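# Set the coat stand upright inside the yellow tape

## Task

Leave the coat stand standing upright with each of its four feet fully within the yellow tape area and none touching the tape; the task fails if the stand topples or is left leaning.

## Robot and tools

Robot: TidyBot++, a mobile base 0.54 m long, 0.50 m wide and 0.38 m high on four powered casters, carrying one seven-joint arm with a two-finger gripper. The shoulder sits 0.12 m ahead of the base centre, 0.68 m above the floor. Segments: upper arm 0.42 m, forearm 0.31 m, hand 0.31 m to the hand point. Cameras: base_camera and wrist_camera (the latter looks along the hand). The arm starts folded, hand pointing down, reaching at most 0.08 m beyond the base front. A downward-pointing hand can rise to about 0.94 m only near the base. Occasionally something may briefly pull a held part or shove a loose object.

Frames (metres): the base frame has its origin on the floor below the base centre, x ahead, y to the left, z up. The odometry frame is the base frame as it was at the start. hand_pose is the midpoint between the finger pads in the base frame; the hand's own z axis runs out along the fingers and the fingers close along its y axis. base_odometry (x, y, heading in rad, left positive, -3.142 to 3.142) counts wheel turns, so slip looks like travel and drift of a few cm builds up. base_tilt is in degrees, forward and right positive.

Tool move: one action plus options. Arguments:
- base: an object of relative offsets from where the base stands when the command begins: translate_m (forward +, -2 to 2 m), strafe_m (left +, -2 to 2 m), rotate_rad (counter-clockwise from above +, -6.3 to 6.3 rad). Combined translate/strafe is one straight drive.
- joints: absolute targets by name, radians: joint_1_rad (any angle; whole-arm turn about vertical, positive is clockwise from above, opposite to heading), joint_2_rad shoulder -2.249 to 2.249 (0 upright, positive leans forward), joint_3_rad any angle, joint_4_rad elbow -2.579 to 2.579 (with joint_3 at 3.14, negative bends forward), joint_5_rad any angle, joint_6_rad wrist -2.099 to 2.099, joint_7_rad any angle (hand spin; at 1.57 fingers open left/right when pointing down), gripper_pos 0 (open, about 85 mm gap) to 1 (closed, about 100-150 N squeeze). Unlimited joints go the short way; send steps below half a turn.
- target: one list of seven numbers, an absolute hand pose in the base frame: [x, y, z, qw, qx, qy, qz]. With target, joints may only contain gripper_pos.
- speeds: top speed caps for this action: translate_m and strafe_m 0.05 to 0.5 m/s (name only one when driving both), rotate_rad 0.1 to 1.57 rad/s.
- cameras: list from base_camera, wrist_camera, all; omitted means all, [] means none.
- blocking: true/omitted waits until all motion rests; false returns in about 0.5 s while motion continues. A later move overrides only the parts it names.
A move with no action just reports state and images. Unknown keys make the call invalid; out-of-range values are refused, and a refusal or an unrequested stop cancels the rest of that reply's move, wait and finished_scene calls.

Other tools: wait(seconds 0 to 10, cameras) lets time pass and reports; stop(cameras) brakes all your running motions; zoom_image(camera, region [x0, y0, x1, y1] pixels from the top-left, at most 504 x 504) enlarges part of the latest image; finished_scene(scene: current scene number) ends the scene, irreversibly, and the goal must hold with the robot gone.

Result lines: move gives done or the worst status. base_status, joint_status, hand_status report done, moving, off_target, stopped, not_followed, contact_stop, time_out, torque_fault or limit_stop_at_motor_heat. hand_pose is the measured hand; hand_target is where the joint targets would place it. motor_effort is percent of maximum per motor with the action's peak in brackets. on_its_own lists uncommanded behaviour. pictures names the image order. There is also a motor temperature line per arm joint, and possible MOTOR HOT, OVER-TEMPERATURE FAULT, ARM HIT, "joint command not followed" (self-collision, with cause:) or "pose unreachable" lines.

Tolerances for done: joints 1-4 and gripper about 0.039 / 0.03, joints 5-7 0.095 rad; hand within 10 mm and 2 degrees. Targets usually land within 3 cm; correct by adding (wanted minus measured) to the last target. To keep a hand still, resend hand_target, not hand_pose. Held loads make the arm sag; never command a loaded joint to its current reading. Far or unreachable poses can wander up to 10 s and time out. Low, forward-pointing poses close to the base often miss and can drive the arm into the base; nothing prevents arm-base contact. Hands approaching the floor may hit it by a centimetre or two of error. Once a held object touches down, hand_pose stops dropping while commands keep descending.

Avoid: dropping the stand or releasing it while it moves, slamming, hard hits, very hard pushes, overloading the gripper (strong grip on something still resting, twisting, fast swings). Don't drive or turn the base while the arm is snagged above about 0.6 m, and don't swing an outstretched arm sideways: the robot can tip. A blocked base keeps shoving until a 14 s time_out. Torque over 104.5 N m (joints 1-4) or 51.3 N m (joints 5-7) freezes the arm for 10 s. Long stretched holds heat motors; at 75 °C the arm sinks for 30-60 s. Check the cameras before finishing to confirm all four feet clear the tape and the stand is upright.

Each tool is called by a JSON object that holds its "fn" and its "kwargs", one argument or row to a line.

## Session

{"fn": "move", "kwargs": {
  "joints": {"joint_6_rad": 0.6, "gripper_pos": 0.1},
  "cameras": ["base_camera", "wrist_camera"]
}}

Scene clock: 2.07 s.
Motor temperatures (°C): [32 34 29 30 36 39 32]
move: done
base_odometry: x=+0.000 y=+0.000 heading=+0.000
base_tilt: forward=+0.3 right=+0.4
base_status: not commanded
joint_positions: joint_1_rad=-0.048 joint_2_rad=-0.364 joint_3_rad=+3.099 joint_4_rad=-2.548 joint_5_rad=+0.028 joint_6_rad=+0.569 joint_7_rad=+1.521 gripper_pos=+0.100
joint_status: all done
motor_effort: joint_1_rad=-1(2) joint_2_rad=-7(7) joint_3_rad=+1(1) joint_4_rad=+20(20) joint_5_rad=-1(1) joint_6_rad=+9(9) joint_7_rad=+0(1)
hand_pose: x=+0.5344 y=+0.0458 z=+0.8801 quat_wxyz=(-0.039, +0.722, +0.033, +0.690) (m; base frame)
hand_target: x=+0.5344 y=+0.0462 z=+0.8892 quat_wxyz=(-0.040, +0.711, +0.033, +0.701) (m; base frame)
hand_status: not commanded
pictures: base_camera, wrist_camera
Images, in order (width x height): base_camera 644x364, wrist_camera 644x476.

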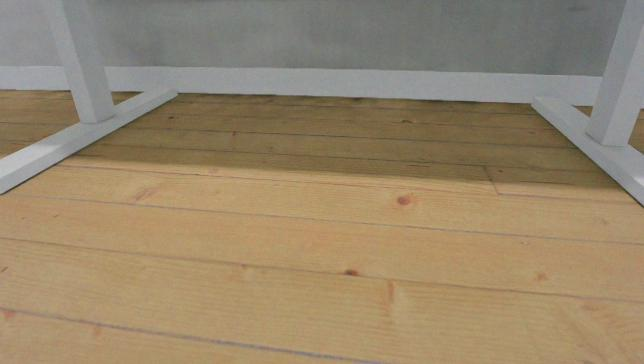

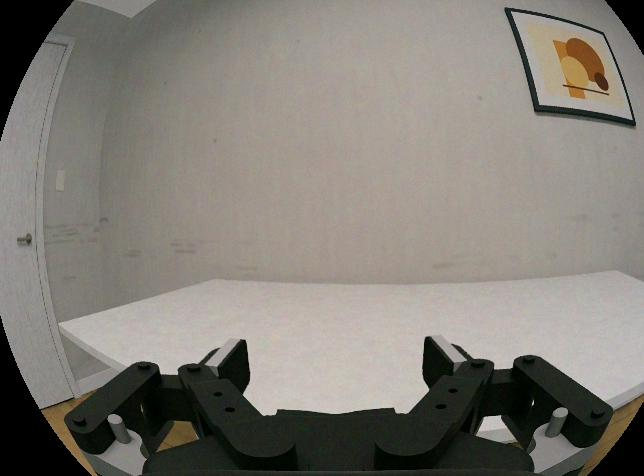

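{"fn": "move", "kwargs": {
  "base": {"rotate_rad": 1.57},
  "cameras": ["base_camera", "wrist_camera"]
}}

{"fn": "move", "kwargs": {
  "base": {"rotate_rad": 1.3},
  "cameras": ["base_camera", "wrist_camera"]
}}

Scene clock: 9.40 s.
Motor temperatures (°C): [32 34 29 30 36 39 32]
move: done
base_odometry: x=+0.000 y=+0.000 heading=+1.569
base_tilt: forward=+0.3 right=+0.4
base_status: done
joint_positions: joint_1_rad=-0.048 joint_2_rad=-0.364 joint_3_rad=+3.098 joint_4_rad=-2.548 joint_5_rad=+0.028 joint_6_rad=+0.569 joint_7_rad=+1.521 gripper_pos=+0.100
joint_status: not commanded
motor_effort: joint_1_rad=-1(2) joint_2_rad=-7(8) joint_3_rad=+1(2) joint_4_rad=+20(20) joint_5_rad=+0(2) joint_6_rad=+9(9) joint_7_rad=+0(1)
hand_pose: x=+0.5344 y=+0.0462 z=+0.8802 quat_wxyz=(-0.040, +0.722, +0.033, +0.690) (m; base frame)
hand_target: x=+0.5344 y=+0.0462 z=+0.8892 quat_wxyz=(-0.040, +0.711, +0.033, +0.701) (m; base frame)
hand_status: not commanded
pictures: base_camera, wrist_camera
Images, in order (width x height): base_camera 644x364, wrist_camera 644x476.

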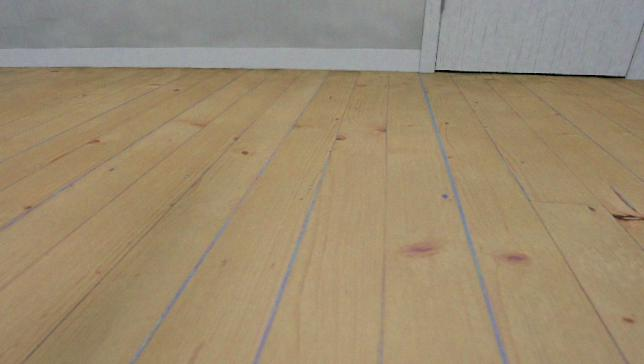

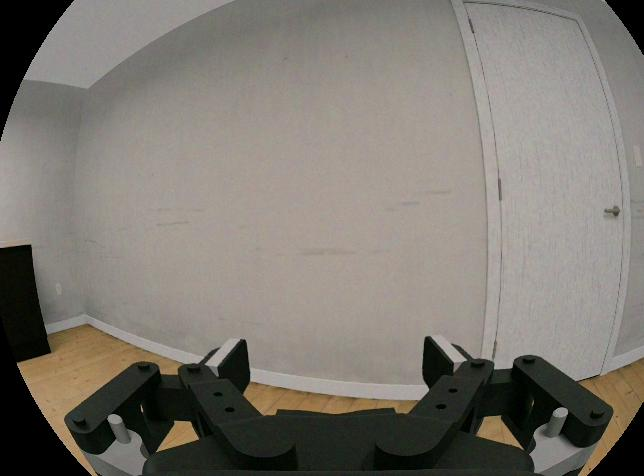

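Scene clock: 11.50 s.
Motor temperatures (°C): [32 34 29 30 36 39 32]
move: done
base_odometry: x=+0.000 y=+0.000 heading=+2.868
base_tilt: forward=+0.4 right=+0.4
base_status: done
joint_positions: joint_1_rad=-0.048 joint_2_rad=-0.364 joint_3_rad=+3.098 joint_4_rad=-2.548 joint_5_rad=+0.028 joint_6_rad=+0.569 joint_7_rad=+1.521 gripper_pos=+0.100
joint_status: not commanded
motor_effort: joint_1_rad=-2(3) joint_2_rad=-7(8) joint_3_rad=+1(2) joint_4_rad=+20(20) joint_5_rad=+0(1) joint_6_rad=+9(9) joint_7_rad=+0(1)
hand_pose: x=+0.5343 y=+0.0463 z=+0.8802 quat_wxyz=(-0.040, +0.722, +0.033, +0.690) (m; base frame)
hand_target: x=+0.5344 y=+0.0462 z=+0.8892 quat_wxyz=(-0.040, +0.711, +0.033, +0.701) (m; base frame)
hand_status: not commanded
pictures: base_camera, wrist_camera
Images, in order (width x height): base_camera 644x364, wrist_camera 644x476.

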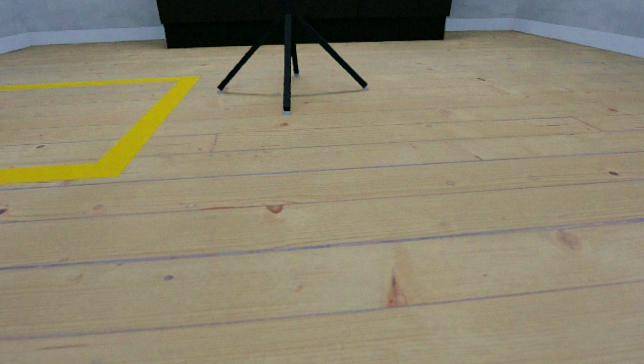

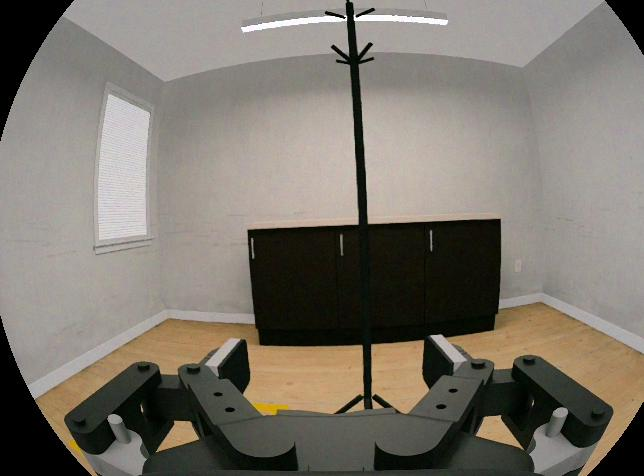

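{"fn": "move", "kwargs": {
  "base": {"translate_m": 0.452, "strafe_m": -0.021, "rotate_rad": 0.056},
  "joints": {"joint_1_rad": 0.02, "joint_2_rad": 0.185, "joint_3_rad": 3.138, "joint_4_rad": -2.268, "joint_5_rad": 0.015, "joint_6_rad": 0.93, "joint_7_rad": 1.6},
  "cameras": ["base_camera", "wrist_camera"]
}}

Scene clock: 32.83 s.
Motor temperatures (°C): [31 34 29 30 36 39 32]
move: done
base_odometry: x=-0.430 y=+0.142 heading=+2.925
base_tilt: forward=+0.4 right=+0.4
base_status: done
joint_positions: joint_1_rad=-0.005 joint_2_rad=+0.188 joint_3_rad=+3.126 joint_4_rad=-2.279 joint_5_rad=+0.028 joint_6_rad=+0.897 joint_7_rad=+1.550 gripper_pos=+0.100
joint_status: all done
motor_effort: joint_1_rad=+0(3) joint_2_rad=-24(27) joint_3_rad=+0(3) joint_4_rad=+17(22) joint_5_rad=+0(2) joint_6_rad=+8(10) joint_7_rad=-1(1)
hand_pose: x=+0.7047 y=+0.0195 z=+0.8499 quat_wxyz=(-0.017, +0.707, +0.013, +0.707) (m; base frame)
hand_target: x=+0.7070 y=-0.0047 z=+0.8675 quat_wxyz=(+0.015, +0.690, +0.012, +0.724) (m; base frame)
hand_status: not commanded
pictures: base_camera, wrist_camera
Images, in order (width x height): base_camera 644x364, wrist_camera 644x476.

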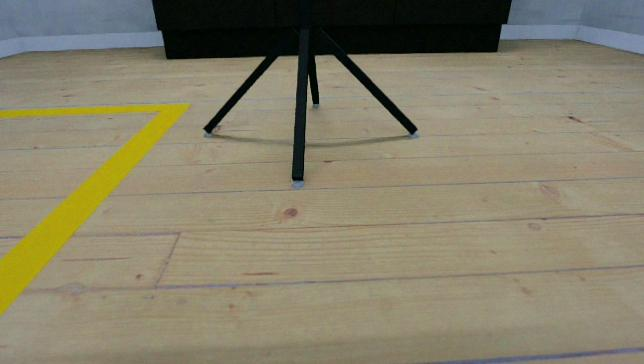

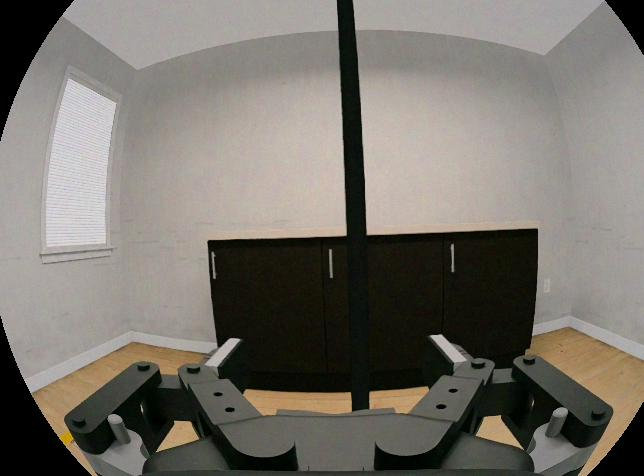

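{"fn": "move", "kwargs": {
  "base": {"translate_m": 0.33, "strafe_m": -0.008},
  "joints": {"joint_1_rad": 0.03, "joint_3_rad": 3.154, "joint_5_rad": -0.01, "joint_7_rad": 1.62},
  "cameras": ["base_camera", "wrist_camera"]
}}

Scene clock: 49.93 s.
Motor temperatures (°C): [31 34 29 30 36 39 32]
move: done
base_odometry: x=-0.751 y=+0.221 heading=+2.924
base_tilt: forward=+0.4 right=+0.4
base_status: done
joint_positions: joint_1_rad=+0.007 joint_2_rad=+0.191 joint_3_rad=+3.142 joint_4_rad=-2.275 joint_5_rad=+0.017 joint_6_rad=+0.901 joint_7_rad=+1.573 gripper_pos=+0.100
joint_status: all done
motor_effort: joint_1_rad=+0(2) joint_2_rad=-24(28) joint_3_rad=+0(1) joint_4_rad=+17(18) joint_5_rad=+0(2) joint_6_rad=+9(9) joint_7_rad=+0(1)
hand_pose: x=+0.7069 y=+0.0010 z=+0.8512 quat_wxyz=(+0.003, +0.705, +0.007, +0.709) (m; base frame)
hand_target: x=+0.7067 y=-0.0255 z=+0.8675 quat_wxyz=(+0.034, +0.690, -0.002, +0.723) (m; base frame)
hand_status: not commanded
pictures: base_camera, wrist_camera
Images, in order (width x height): base_camera 644x364, wrist_camera 644x476.

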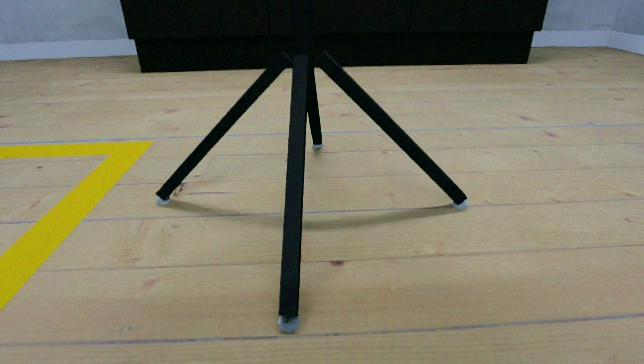

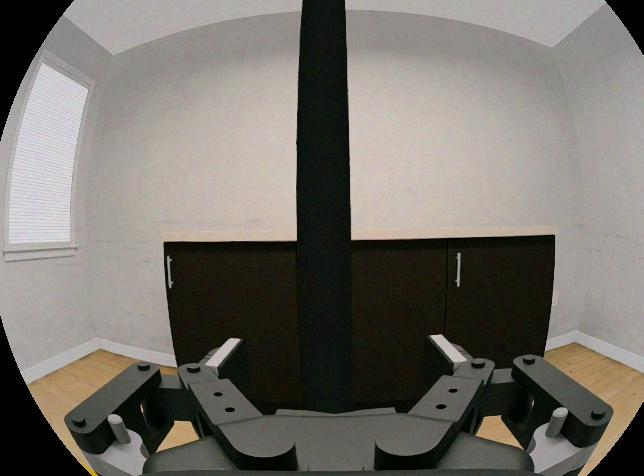

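{"fn": "move", "kwargs": {
  "base": {"translate_m": 0.062, "strafe_m": 0.004},
  "speeds": {"translate_m": 0.15},
  "cameras": ["base_camera", "wrist_camera"]
}}

Scene clock: 59.83 s.
Motor temperatures (°C): [31 34 29 30 35 39 32]
move: done
base_odometry: x=-0.812 y=+0.231 heading=+2.924
base_tilt: forward=+0.4 right=+0.4
base_status: done
joint_positions: joint_1_rad=+0.008 joint_2_rad=+0.192 joint_3_rad=+3.142 joint_4_rad=-2.274 joint_5_rad=+0.017 joint_6_rad=+0.901 joint_7_rad=+1.573 gripper_pos=+0.100
joint_status: not commanded
motor_effort: joint_1_rad=-1(2) joint_2_rad=-24(26) joint_3_rad=+0(1) joint_4_rad=+17(18) joint_5_rad=+0(1) joint_6_rad=+8(9) joint_7_rad=+0(1)
hand_pose: x=+0.7070 y=+0.0005 z=+0.8514 quat_wxyz=(+0.003, +0.705, +0.006, +0.709) (m; base frame)
hand_target: x=+0.7067 y=-0.0255 z=+0.8675 quat_wxyz=(+0.034, +0.690, -0.002, +0.723) (m; base frame)
hand_status: not commanded
pictures: base_camera, wrist_camera
Images, in order (width x height): base_camera 644x364, wrist_camera 644x476.

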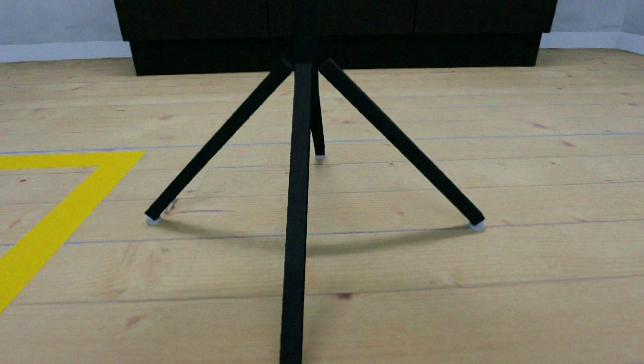

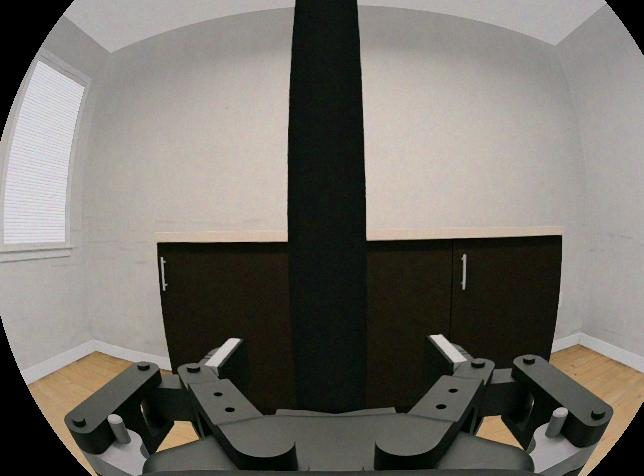

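{"fn": "move", "kwargs": {
  "base": {"translate_m": 0.01, "strafe_m": 0.004},
  "speeds": {"translate_m": 0.1},
  "cameras": []
}}

{"fn": "move", "kwargs": {
  "joints": {"gripper_pos": 0.55},
  "cameras": ["base_camera", "wrist_camera"]
}}

Scene clock: 65.40 s.
Motor temperatures (°C): [31 34 29 30 35 39 32]
move: done
base_odometry: x=-0.823 y=+0.229 heading=+2.924
base_tilt: forward=+0.3 right=+0.5
base_status: done
joint_positions: joint_1_rad=+0.009 joint_2_rad=+0.193 joint_3_rad=+3.143 joint_4_rad=-2.273 joint_5_rad=+0.017 joint_6_rad=+0.901 joint_7_rad=+1.573 gripper_pos=+0.100
joint_status: not commanded
motor_effort: joint_1_rad=+0(2) joint_2_rad=-24(26) joint_3_rad=+0(1) joint_4_rad=+17(18) joint_5_rad=+0(1) joint_6_rad=+9(9) joint_7_rad=+0(1)
hand_pose: x=+0.7075 y=-0.0003 z=+0.8513 quat_wxyz=(+0.003, +0.705, +0.006, +0.709) (m; base frame)
hand_target: x=+0.7067 y=-0.0255 z=+0.8675 quat_wxyz=(+0.034, +0.690, -0.002, +0.723) (m; base frame)
hand_status: not commanded
pictures: none
No camera images: "cameras" was empty.

Scene clock: 66.20 s.
Motor temperatures (°C): [31 34 29 30 35 39 32]
move: done
base_odometry: x=-0.823 y=+0.229 heading=+2.924
base_tilt: forward=+0.3 right=+0.5
base_status: not commanded
joint_positions: joint_1_rad=+0.009 joint_2_rad=+0.193 joint_3_rad=+3.143 joint_4_rad=-2.273 joint_5_rad=+0.017 joint_6_rad=+0.901 joint_7_rad=+1.573 gripper_pos=+0.550
joint_status: all done
motor_effort: joint_1_rad=-1(1) joint_2_rad=-24(25) joint_3_rad=+0(1) joint_4_rad=+17(17) joint_5_rad=+0(1) joint_6_rad=+8(9) joint_7_rad=+0(1)
hand_pose: x=+0.7075 y=-0.0003 z=+0.8513 quat_wxyz=(+0.003, +0.705, +0.006, +0.709) (m; base frame)
hand_target: x=+0.7067 y=-0.0255 z=+0.8675 quat_wxyz=(+0.034, +0.690, -0.002, +0.723) (m; base frame)
hand_status: not commanded
pictures: base_camera, wrist_camera
Images, in order (width x height): base_camera 644x364, wrist_camera 644x476.

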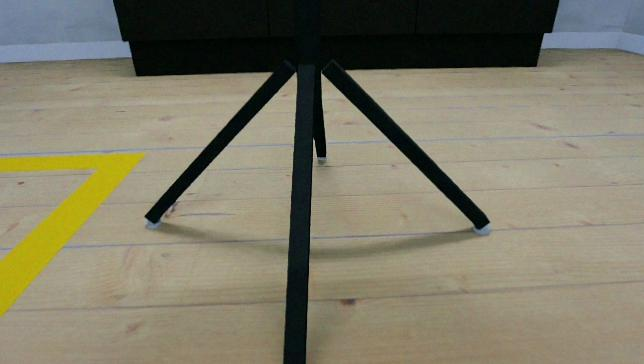

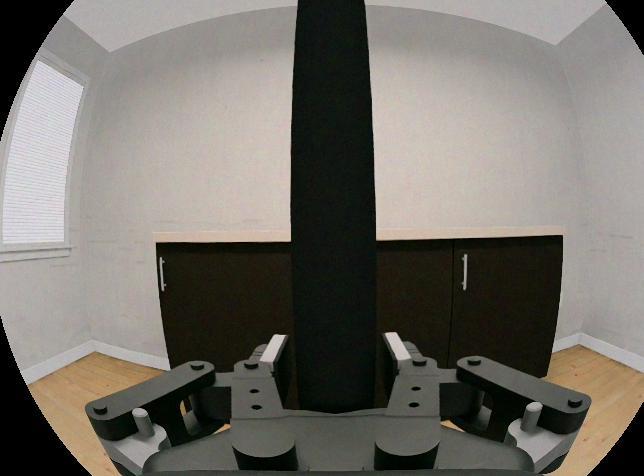

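{"fn": "move", "kwargs": {
  "joints": {"gripper_pos": 0.92},
  "cameras": []
}}

{"fn": "move", "kwargs": {
  "joints": {"joint_2_rad": 0.01, "joint_4_rad": -2.13, "joint_6_rad": 0.97},
  "cameras": []
}}

{"fn": "move", "kwargs": {
  "joints": {"joint_2_rad": -0.06, "joint_4_rad": -2.06, "joint_6_rad": 0.99},
  "cameras": ["base_camera", "wrist_camera"]
}}

Scene clock: 72.17 s.
Motor temperatures (°C): [31 35 29 30 35 39 32]
move: off_target
base_odometry: x=-0.823 y=+0.229 heading=+2.924
base_tilt: forward=+0.3 right=+0.5
base_status: not commanded
joint_positions: joint_1_rad=+0.009 joint_2_rad=+0.193 joint_3_rad=+3.143 joint_4_rad=-2.274 joint_5_rad=+0.017 joint_6_rad=+0.903 joint_7_rad=+1.573 gripper_pos=+0.675
joint_status: gripper_pos off_target (ended at +0.675, target +0.920)
motor_effort: joint_1_rad=-1(1) joint_2_rad=-24(24) joint_3_rad=+1(1) joint_4_rad=+18(21) joint_5_rad=-1(1) joint_6_rad=+9(10) joint_7_rad=+0(1)
hand_pose: x=+0.7072 y=-0.0004 z=+0.8513 quat_wxyz=(+0.003, +0.705, +0.006, +0.709) (m; base frame)
hand_target: x=+0.7067 y=-0.0255 z=+0.8675 quat_wxyz=(+0.034, +0.690, -0.002, +0.723) (m; base frame)
hand_status: not commanded
pictures: none
No camera images: "cameras" was empty.

Scene clock: 73.30 s.
Motor temperatures (°C): [31 35 29 30 35 39 32]
move: off_target
base_odometry: x=-0.823 y=+0.229 heading=+2.924
base_tilt: forward=+0.4 right=+0.5
base_status: not commanded
joint_positions: joint_1_rad=+0.009 joint_2_rad=+0.183 joint_3_rad=+3.143 joint_4_rad=-2.259 joint_5_rad=+0.017 joint_6_rad=+0.871 joint_7_rad=+1.573 gripper_pos=+0.675
joint_status: joint_2_rad off_target (ended at +0.183, target +0.010); joint_4_rad off_target (ended at -2.259, target -2.130); joint_6_rad off_target (ended at +0.871, target +0.970)
motor_effort: joint_1_rad=-1(2) joint_2_rad=-48(49) joint_3_rad=+1(1) joint_4_rad=+39(39) joint_5_rad=+0(1) joint_6_rad=+29(30) joint_7_rad=+0(1)
hand_pose: x=+0.7093 y=-0.0005 z=+0.8548 quat_wxyz=(+0.004, +0.707, +0.006, +0.707) (m; base frame)
hand_target: x=+0.6742 y=-0.0247 z=+1.0546 quat_wxyz=(+0.038, +0.552, -0.003, +0.833) (m; base frame)
hand_status: not commanded
pictures: none
No camera images: "cameras" was empty.

Scene clock: 74.33 s.
Motor temperatures (°C): [31 35 29 30 35 39 32]
move: off_target
base_odometry: x=-0.823 y=+0.229 heading=+2.924
base_tilt: forward=+0.4 right=+0.5
base_status: not commanded
joint_positions: joint_1_rad=+0.009 joint_2_rad=+0.153 joint_3_rad=+3.143 joint_4_rad=-2.213 joint_5_rad=+0.017 joint_6_rad=+0.855 joint_7_rad=+1.573 gripper_pos=+0.675
joint_status: joint_2_rad off_target (ended at +0.153, target -0.060); joint_4_rad off_target (ended at -2.213, target -2.060); joint_6_rad off_target (ended at +0.855, target +0.990)
motor_effort: joint_1_rad=-1(2) joint_2_rad=-53(58) joint_3_rad=+0(1) joint_4_rad=+44(47) joint_5_rad=-1(1) joint_6_rad=+33(36) joint_7_rad=+0(1)
hand_pose: x=+0.7141 y=-0.0006 z=+0.8917 quat_wxyz=(+0.004, +0.686, +0.006, +0.728) (m; base frame)
hand_target: x=+0.6428 y=-0.0238 z=+1.1366 quat_wxyz=(+0.040, +0.484, -0.004, +0.874) (m; base frame)
hand_status: not commanded
pictures: base_camera, wrist_camera
Images, in order (width x height): base_camera 644x364, wrist_camera 644x476.

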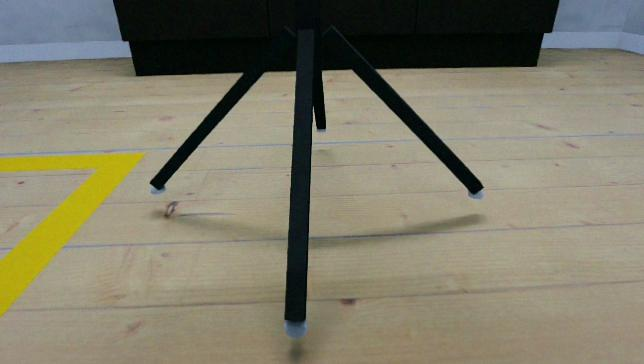

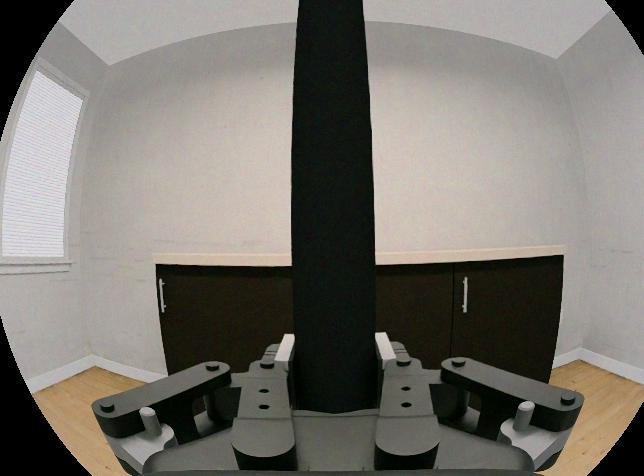

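{"fn": "move", "kwargs": {
  "base": {"translate_m": -0.155, "strafe_m": 0.82},
  "speeds": {"strafe_m": 0.22},
  "cameras": ["base_camera", "wrist_camera"]
}}

Scene clock: 95.47 s.
Motor temperatures (°C): [31 37 29 31 35 40 32]
move: done
base_odometry: x=-0.849 y=-0.605 heading=+2.924
base_tilt: forward=+0.4 right=+0.5
base_status: done
joint_positions: joint_1_rad=+0.026 joint_2_rad=+0.150 joint_3_rad=+3.151 joint_4_rad=-2.209 joint_5_rad=+0.015 joint_6_rad=+0.855 joint_7_rad=+1.574 gripper_pos=+0.675
joint_status: not commanded
motor_effort: joint_1_rad=-2(5) joint_2_rad=-55(55) joint_3_rad=+0(4) joint_4_rad=+45(46) joint_5_rad=+0(3) joint_6_rad=+34(36) joint_7_rad=+0(1)
hand_pose: x=+0.7141 y=-0.0161 z=+0.8961 quat_wxyz=(+0.014, +0.683, -0.003, +0.730) (m; base frame)
hand_target: x=+0.6428 y=-0.0238 z=+1.1366 quat_wxyz=(+0.040, +0.484, -0.004, +0.874) (m; base frame)
hand_status: not commanded
pictures: base_camera, wrist_camera
Images, in order (width x height): base_camera 644x364, wrist_camera 644x476.

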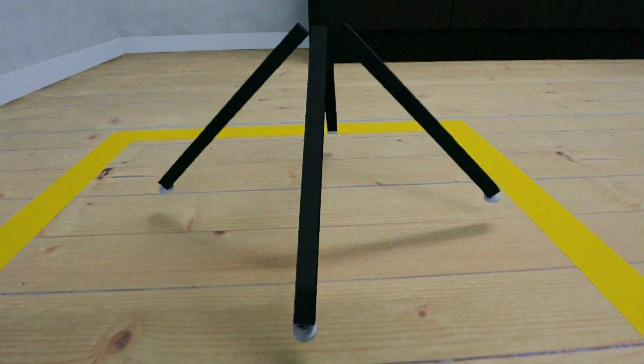

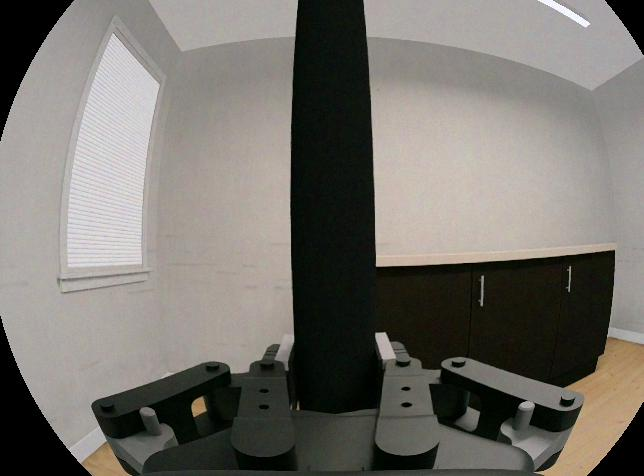

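{"fn": "move", "kwargs": {
  "base": {"translate_m": -0.012, "strafe_m": 0.052},
  "speeds": {"strafe_m": 0.1},
  "joints": {"joint_2_rad": -0.03, "joint_4_rad": -2.084, "joint_6_rad": 0.995},
  "cameras": ["base_camera"]
}}

Scene clock: 109.60 s.
Motor temperatures (°C): [31 39 29 32 35 40 32]
move: off_target
base_odometry: x=-0.849 y=-0.659 heading=+2.924
base_tilt: forward=+0.4 right=+0.5
base_status: done
joint_positions: joint_1_rad=+0.028 joint_2_rad=+0.151 joint_3_rad=+3.152 joint_4_rad=-2.214 joint_5_rad=+0.013 joint_6_rad=+0.855 joint_7_rad=+1.574 gripper_pos=+0.675
joint_status: joint_2_rad off_target (ended at +0.151, target -0.030); joint_4_rad off_target (ended at -2.214, target -2.084); joint_6_rad off_target (ended at +0.855, target +0.995)
motor_effort: joint_1_rad=-1(4) joint_2_rad=-54(57) joint_3_rad=+0(3) joint_4_rad=+45(46) joint_5_rad=-1(3) joint_6_rad=+34(35) joint_7_rad=+0(1)
hand_pose: x=+0.7132 y=-0.0177 z=+0.8923 quat_wxyz=(+0.015, +0.685, -0.005, +0.728) (m; base frame)
hand_target: x=+0.6557 y=-0.0242 z=+1.1088 quat_wxyz=(+0.039, +0.505, -0.003, +0.862) (m; base frame)
hand_status: not commanded
pictures: base_camera
Images, in order (width x height): base_camera 644x364.

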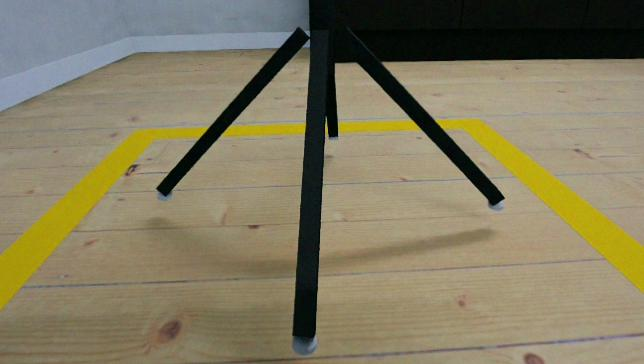

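{"fn": "move", "kwargs": {
  "joints": {"joint_2_rad": -0.012, "joint_4_rad": -2.097, "joint_6_rad": 1.0},
  "cameras": []
}}

{"fn": "move", "kwargs": {
  "joints": {"joint_2_rad": 0.002, "joint_4_rad": -2.108, "joint_6_rad": 1.004},
  "cameras": ["base_camera"]
}}

Scene clock: 124.30 s.
Motor temperatures (°C): [31 40 29 32 35 41 32]
move: off_target
base_odometry: x=-0.849 y=-0.659 heading=+2.924
base_tilt: forward=+0.4 right=+0.4
base_status: not commanded
joint_positions: joint_1_rad=+0.028 joint_2_rad=+0.157 joint_3_rad=+3.152 joint_4_rad=-2.223 joint_5_rad=+0.013 joint_6_rad=+0.855 joint_7_rad=+1.574 gripper_pos=+0.675
joint_status: joint_2_rad off_target (ended at +0.157, target -0.012); joint_4_rad off_target (ended at -2.223, target -2.097); joint_6_rad off_target (ended at +0.855, target +1.000)
motor_effort: joint_1_rad=-1(2) joint_2_rad=-54(55) joint_3_rad=+0(1) joint_4_rad=+45(45) joint_5_rad=-1(1) joint_6_rad=+35(35) joint_7_rad=+0(0)
hand_pose: x=+0.7124 y=-0.0177 z=+0.8841 quat_wxyz=(+0.015, +0.691, -0.005, +0.723) (m; base frame)
hand_target: x=+0.6625 y=-0.0244 z=+1.0933 quat_wxyz=(+0.039, +0.516, -0.003, +0.856) (m; base frame)
hand_status: not commanded
pictures: none
No camera images: "cameras" was empty.

Scene clock: 125.00 s.
Motor temperatures (°C): [31 40 29 32 35 41 32]
move: off_target
base_odometry: x=-0.849 y=-0.659 heading=+2.924
base_tilt: forward=+0.4 right=+0.4
base_status: not commanded
joint_positions: joint_1_rad=+0.028 joint_2_rad=+0.170 joint_3_rad=+3.152 joint_4_rad=-2.233 joint_5_rad=+0.013 joint_6_rad=+0.855 joint_7_rad=+1.574 gripper_pos=+0.675
joint_status: joint_2_rad off_target (ended at +0.170, target +0.002); joint_4_rad off_target (ended at -2.233, target -2.108); joint_6_rad off_target (ended at +0.855, target +1.004)
motor_effort: joint_1_rad=-2(2) joint_2_rad=-54(55) joint_3_rad=+1(1) joint_4_rad=+44(45) joint_5_rad=+0(1) joint_6_rad=+33(35) joint_7_rad=+0(1)
hand_pose: x=+0.7128 y=-0.0177 z=+0.8711 quat_wxyz=(+0.015, +0.699, -0.005, +0.715) (m; base frame)
hand_target: x=+0.6675 y=-0.0245 z=+1.0807 quat_wxyz=(+0.039, +0.525, -0.003, +0.850) (m; base frame)
hand_status: not commanded
pictures: base_camera
Images, in order (width x height): base_camera 644x364.

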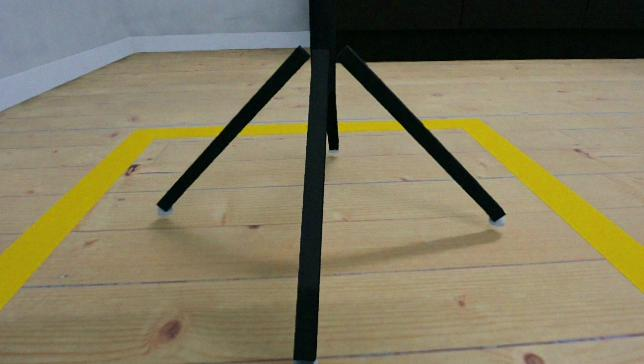

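{"fn": "move", "kwargs": {
  "joints": {"joint_2_rad": 0.012, "joint_4_rad": -2.116, "joint_6_rad": 1.008},
  "cameras": []
}}

{"fn": "move", "kwargs": {
  "joints": {"joint_2_rad": 0.022, "joint_4_rad": -2.124, "joint_6_rad": 1.014},
  "cameras": ["base_camera"]
}}

Scene clock: 131.17 s.
Motor temperatures (°C): [31 40 29 32 35 41 32]
move: off_target
base_odometry: x=-0.849 y=-0.659 heading=+2.924
base_tilt: forward=+0.4 right=+0.4
base_status: not commanded
joint_positions: joint_1_rad=+0.028 joint_2_rad=+0.176 joint_3_rad=+3.152 joint_4_rad=-2.238 joint_5_rad=+0.013 joint_6_rad=+0.855 joint_7_rad=+1.574 gripper_pos=+0.675
joint_status: joint_2_rad off_target (ended at +0.176, target +0.012); joint_4_rad off_target (ended at -2.238, target -2.116); joint_6_rad off_target (ended at +0.855, target +1.008)
motor_effort: joint_1_rad=-1(2) joint_2_rad=-54(55) joint_3_rad=+0(1) joint_4_rad=+43(44) joint_5_rad=-1(1) joint_6_rad=+33(34) joint_7_rad=+0(0)
hand_pose: x=+0.7130 y=-0.0177 z=+0.8651 quat_wxyz=(+0.015, +0.703, -0.005, +0.711) (m; base frame)
hand_target: x=+0.6706 y=-0.0246 z=+1.0719 quat_wxyz=(+0.039, +0.531, -0.003, +0.846) (m; base frame)
hand_status: not commanded
pictures: none
No camera images: "cameras" was empty.

Scene clock: 131.70 s.
Motor temperatures (°C): [31 40 29 32 35 41 32]
move: off_target
base_odometry: x=-0.849 y=-0.659 heading=+2.924
base_tilt: forward=+0.4 right=+0.4
base_status: not commanded
joint_positions: joint_1_rad=+0.028 joint_2_rad=+0.182 joint_3_rad=+3.152 joint_4_rad=-2.242 joint_5_rad=+0.013 joint_6_rad=+0.857 joint_7_rad=+1.574 gripper_pos=+0.675
joint_status: joint_2_rad off_target (ended at +0.181, target +0.022); joint_4_rad off_target (ended at -2.242, target -2.124); joint_6_rad off_target (ended at +0.857, target +1.014)
motor_effort: joint_1_rad=-1(2) joint_2_rad=-52(55) joint_3_rad=+1(1) joint_4_rad=+42(44) joint_5_rad=+0(1) joint_6_rad=+32(34) joint_7_rad=+0(0)
hand_pose: x=+0.7129 y=-0.0177 z=+0.8602 quat_wxyz=(+0.015, +0.706, -0.005, +0.708) (m; base frame)
hand_target: x=+0.6734 y=-0.0247 z=+1.0637 quat_wxyz=(+0.039, +0.536, -0.003, +0.843) (m; base frame)
hand_status: not commanded
pictures: base_camera
Images, in order (width x height): base_camera 644x364.

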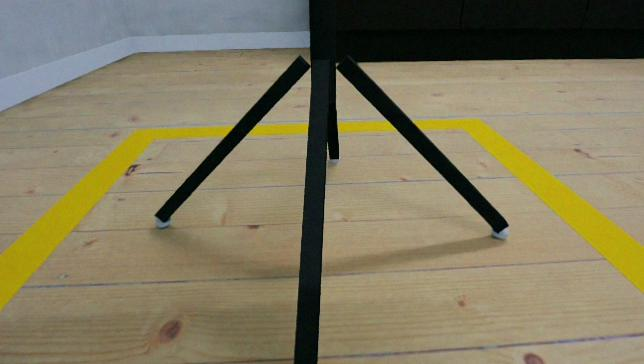

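{"fn": "move", "kwargs": {
  "joints": {"joint_2_rad": 0.032, "joint_4_rad": -2.131, "joint_6_rad": 1.014},
  "cameras": []
}}

{"fn": "move", "kwargs": {
  "joints": {"joint_2_rad": 0.06, "joint_4_rad": -2.155, "joint_6_rad": 1.0},
  "cameras": ["base_camera"]
}}

Scene clock: 137.27 s.
Motor temperatures (°C): [31 40 29 33 35 41 32]
move: off_target
base_odometry: x=-0.849 y=-0.659 heading=+2.924
base_tilt: forward=+0.4 right=+0.4
base_status: not commanded
joint_positions: joint_1_rad=+0.028 joint_2_rad=+0.182 joint_3_rad=+3.152 joint_4_rad=-2.243 joint_5_rad=+0.013 joint_6_rad=+0.858 joint_7_rad=+1.574 gripper_pos=+0.675
joint_status: joint_2_rad off_target (ended at +0.182, target +0.032); joint_4_rad off_target (ended at -2.243, target -2.131); joint_6_rad off_target (ended at +0.858, target +1.014)
motor_effort: joint_1_rad=-1(2) joint_2_rad=-52(53) joint_3_rad=+1(1) joint_4_rad=+41(42) joint_5_rad=-1(1) joint_6_rad=+31(32) joint_7_rad=+0(1)
hand_pose: x=+0.7129 y=-0.0176 z=+0.8601 quat_wxyz=(+0.015, +0.705, -0.005, +0.709) (m; base frame)
hand_target: x=+0.6769 y=-0.0248 z=+1.0543 quat_wxyz=(+0.039, +0.543, -0.003, +0.839) (m; base frame)
hand_status: not commanded
pictures: none
No camera images: "cameras" was empty.

Scene clock: 137.90 s.
Motor temperatures (°C): [31 40 29 33 35 41 32]
move: off_target
base_odometry: x=-0.849 y=-0.659 heading=+2.924
base_tilt: forward=+0.4 right=+0.4
base_status: not commanded
joint_positions: joint_1_rad=+0.028 joint_2_rad=+0.182 joint_3_rad=+3.152 joint_4_rad=-2.247 joint_5_rad=+0.013 joint_6_rad=+0.864 joint_7_rad=+1.574 gripper_pos=+0.675
joint_status: joint_2_rad off_target (ended at +0.182, target +0.060); joint_4_rad off_target (ended at -2.247, target -2.155); joint_6_rad off_target (ended at +0.864, target +1.000)
motor_effort: joint_1_rad=-1(2) joint_2_rad=-47(51) joint_3_rad=+1(1) joint_4_rad=+38(41) joint_5_rad=+0(1) joint_6_rad=+28(32) joint_7_rad=-1(1)
hand_pose: x=+0.7118 y=-0.0176 z=+0.8592 quat_wxyz=(+0.015, +0.705, -0.005, +0.709) (m; base frame)
hand_target: x=+0.6870 y=-0.0251 z=+1.0214 quat_wxyz=(+0.038, +0.571, -0.003, +0.820) (m; base frame)
hand_status: not commanded
pictures: base_camera
Images, in order (width x height): base_camera 644x364.

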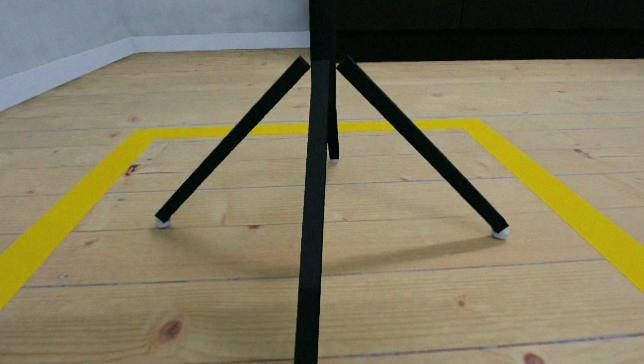

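{"fn": "move", "kwargs": {
  "joints": {"joint_2_rad": 0.11, "joint_4_rad": -2.20, "joint_6_rad": 0.955},
  "cameras": []
}}

{"fn": "move", "kwargs": {
  "joints": {"joint_2_rad": 0.15, "joint_4_rad": -2.235, "joint_6_rad": 0.915},
  "cameras": []
}}

{"fn": "move", "kwargs": {
  "joints": {"joint_2_rad": 0.172, "joint_4_rad": -2.25, "joint_6_rad": 0.89},
  "cameras": ["base_camera"]
}}

Scene clock: 145.80 s.
Motor temperatures (°C): [31 40 29 33 35 42 32]
move: off_target
base_odometry: x=-0.849 y=-0.659 heading=+2.924
base_tilt: forward=+0.3 right=+0.4
base_status: not commanded
joint_positions: joint_1_rad=+0.028 joint_2_rad=+0.183 joint_3_rad=+3.152 joint_4_rad=-2.253 joint_5_rad=+0.013 joint_6_rad=+0.870 joint_7_rad=+1.574 gripper_pos=+0.675
joint_status: joint_2_rad off_target (ended at +0.183, target +0.110); joint_4_rad off_target (ended at -2.253, target -2.200); the others done
motor_effort: joint_1_rad=+0(2) joint_2_rad=-36(47) joint_3_rad=+1(1) joint_4_rad=+31(38) joint_5_rad=-1(1) joint_6_rad=+20(28) joint_7_rad=+0(1)
hand_pose: x=+0.7105 y=-0.0175 z=+0.8577 quat_wxyz=(+0.015, +0.705, -0.005, +0.709) (m; base frame)
hand_target: x=+0.7012 y=-0.0255 z=+0.9549 quat_wxyz=(+0.036, +0.627, -0.002, +0.778) (m; base frame)
hand_status: not commanded
pictures: none
No camera images: "cameras" was empty.

Scene clock: 146.47 s.
Motor temperatures (°C): [31 40 29 33 35 42 32]
move: done
base_odometry: x=-0.849 y=-0.659 heading=+2.924
base_tilt: forward=+0.3 right=+0.4
base_status: not commanded
joint_positions: joint_1_rad=+0.028 joint_2_rad=+0.183 joint_3_rad=+3.152 joint_4_rad=-2.256 joint_5_rad=+0.013 joint_6_rad=+0.872 joint_7_rad=+1.574 gripper_pos=+0.675
joint_status: all done
motor_effort: joint_1_rad=-1(1) joint_2_rad=-27(36) joint_3_rad=+1(1) joint_4_rad=+24(31) joint_5_rad=-1(2) joint_6_rad=+12(20) joint_7_rad=+0(1)
hand_pose: x=+0.7099 y=-0.0175 z=+0.8566 quat_wxyz=(+0.015, +0.706, -0.005, +0.708) (m; base frame)
hand_target: x=+0.7070 y=-0.0256 z=+0.9006 quat_wxyz=(+0.035, +0.671, -0.002, +0.741) (m; base frame)
hand_status: not commanded
pictures: none
No camera images: "cameras" was empty.

Scene clock: 147.03 s.
Motor temperatures (°C): [31 40 29 33 35 42 32]
move: done
base_odometry: x=-0.849 y=-0.659 heading=+2.924
base_tilt: forward=+0.3 right=+0.5
base_status: not commanded
joint_positions: joint_1_rad=+0.028 joint_2_rad=+0.183 joint_3_rad=+3.152 joint_4_rad=-2.258 joint_5_rad=+0.013 joint_6_rad=+0.872 joint_7_rad=+1.574 gripper_pos=+0.675
joint_status: all done
motor_effort: joint_1_rad=+0(1) joint_2_rad=-22(27) joint_3_rad=+1(2) joint_4_rad=+21(25) joint_5_rad=-1(2) joint_6_rad=+8(13) joint_7_rad=+0(1)
hand_pose: x=+0.7094 y=-0.0175 z=+0.8558 quat_wxyz=(+0.015, +0.706, -0.005, +0.708) (m; base frame)
hand_target: x=+0.7088 y=-0.0256 z=+0.8720 quat_wxyz=(+0.034, +0.693, -0.002, +0.720) (m; base frame)
hand_status: not commanded
pictures: base_camera
Images, in order (width x height): base_camera 644x364.

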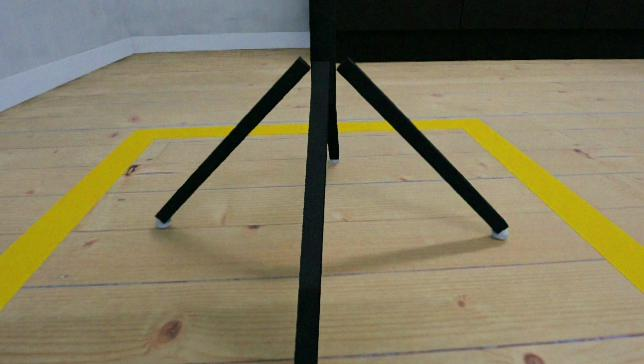

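{"fn": "move", "kwargs": {
  "joints": {"gripper_pos": 0.6},
  "cameras": []
}}

{"fn": "move", "kwargs": {
  "joints": {"gripper_pos": 0.1},
  "cameras": ["base_camera", "wrist_camera"]
}}

Scene clock: 156.43 s.
Motor temperatures (°C): [31 40 29 33 35 41 32]
move: done
base_odometry: x=-0.849 y=-0.659 heading=+2.924
base_tilt: forward=+0.3 right=+0.4
base_status: not commanded
joint_positions: joint_1_rad=+0.029 joint_2_rad=+0.183 joint_3_rad=+3.153 joint_4_rad=-2.253 joint_5_rad=+0.006 joint_6_rad=+0.872 joint_7_rad=+1.574 gripper_pos=+0.600
joint_status: all done
motor_effort: joint_1_rad=-1(8) joint_2_rad=-24(28) joint_3_rad=+0(7) joint_4_rad=+17(21) joint_5_rad=+0(5) joint_6_rad=+8(11) joint_7_rad=+0(1)
hand_pose: x=+0.7106 y=-0.0204 z=+0.8584 quat_wxyz=(+0.016, +0.705, -0.009, +0.709) (m; base frame)
hand_target: x=+0.7088 y=-0.0256 z=+0.8720 quat_wxyz=(+0.034, +0.693, -0.002, +0.720) (m; base frame)
hand_status: not commanded
pictures: none
No camera images: "cameras" was empty.

Scene clock: 157.27 s.
Motor temperatures (°C): [31 40 29 33 35 41 32]
move: done
base_odometry: x=-0.849 y=-0.659 heading=+2.924
base_tilt: forward=+0.3 right=+0.5
base_status: not commanded
joint_positions: joint_1_rad=+0.029 joint_2_rad=+0.183 joint_3_rad=+3.153 joint_4_rad=-2.253 joint_5_rad=+0.006 joint_6_rad=+0.872 joint_7_rad=+1.574 gripper_pos=+0.100
joint_status: all done
motor_effort: joint_1_rad=-1(2) joint_2_rad=-24(25) joint_3_rad=+1(1) joint_4_rad=+17(17) joint_5_rad=+0(1) joint_6_rad=+8(9) joint_7_rad=+0(1)
hand_pose: x=+0.7106 y=-0.0204 z=+0.8584 quat_wxyz=(+0.016, +0.705, -0.009, +0.709) (m; base frame)
hand_target: x=+0.7088 y=-0.0256 z=+0.8720 quat_wxyz=(+0.034, +0.693, -0.002, +0.720) (m; base frame)
hand_status: not commanded
pictures: base_camera, wrist_camera
Images, in order (width x height): base_camera 644x364, wrist_camera 644x476.

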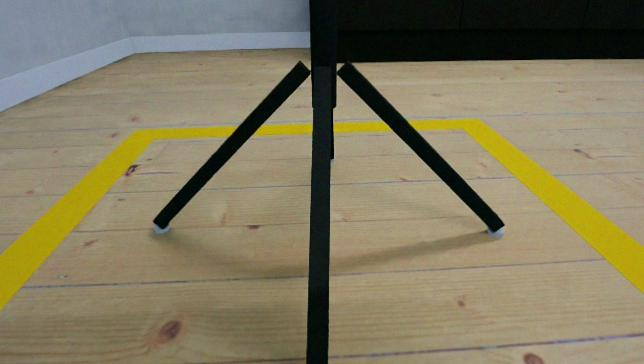

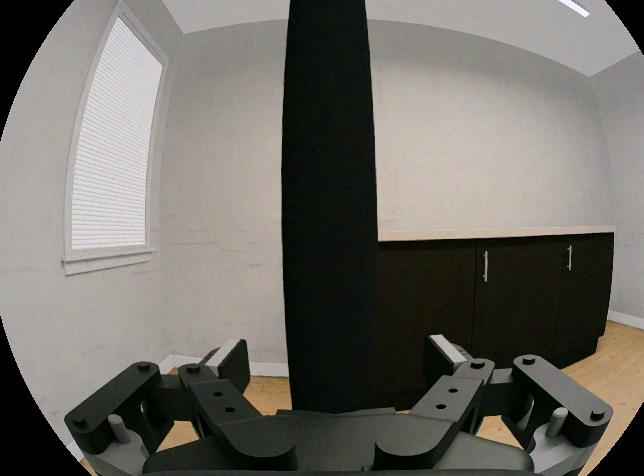

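{"fn": "move", "kwargs": {
  "base": {"translate_m": -0.3},
  "speeds": {"translate_m": 0.2},
  "cameras": ["base_camera", "wrist_camera"]
}}

Scene clock: 164.23 s.
Motor temperatures (°C): [31 40 29 32 35 41 32]
move: done
base_odometry: x=-0.556 y=-0.724 heading=+2.924
base_tilt: forward=+0.3 right=+0.5
base_status: done
joint_positions: joint_1_rad=+0.029 joint_2_rad=+0.183 joint_3_rad=+3.153 joint_4_rad=-2.253 joint_5_rad=+0.006 joint_6_rad=+0.872 joint_7_rad=+1.574 gripper_pos=+0.100
joint_status: not commanded
motor_effort: joint_1_rad=-1(2) joint_2_rad=-24(27) joint_3_rad=+0(1) joint_4_rad=+17(18) joint_5_rad=+0(1) joint_6_rad=+8(9) joint_7_rad=+0(1)
hand_pose: x=+0.7106 y=-0.0204 z=+0.8583 quat_wxyz=(+0.016, +0.705, -0.009, +0.709) (m; base frame)
hand_target: x=+0.7088 y=-0.0256 z=+0.8720 quat_wxyz=(+0.034, +0.693, -0.002, +0.720) (m; base frame)
hand_status: not commanded
pictures: base_camera, wrist_camera
Images, in order (width x height): base_camera 644x364, wrist_camera 644x476.

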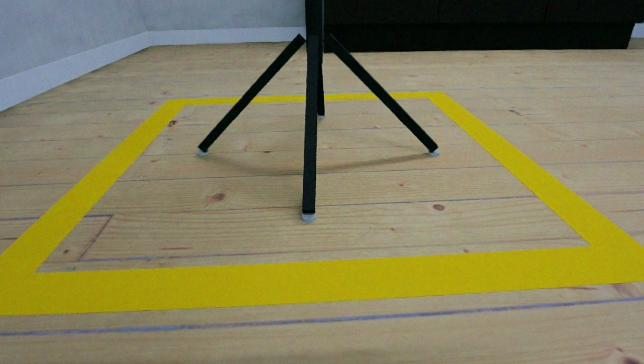

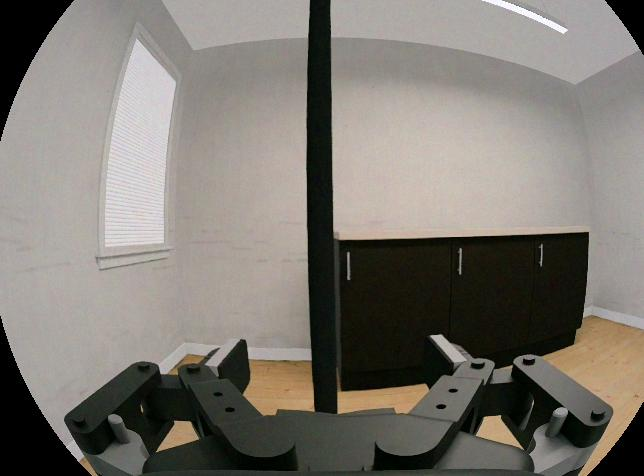

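All four feet are inside the tape and the stand is upright.

{"fn": "finished_scene", "kwargs": {
  "scene": 3
}}

The scene is finished: the task was done.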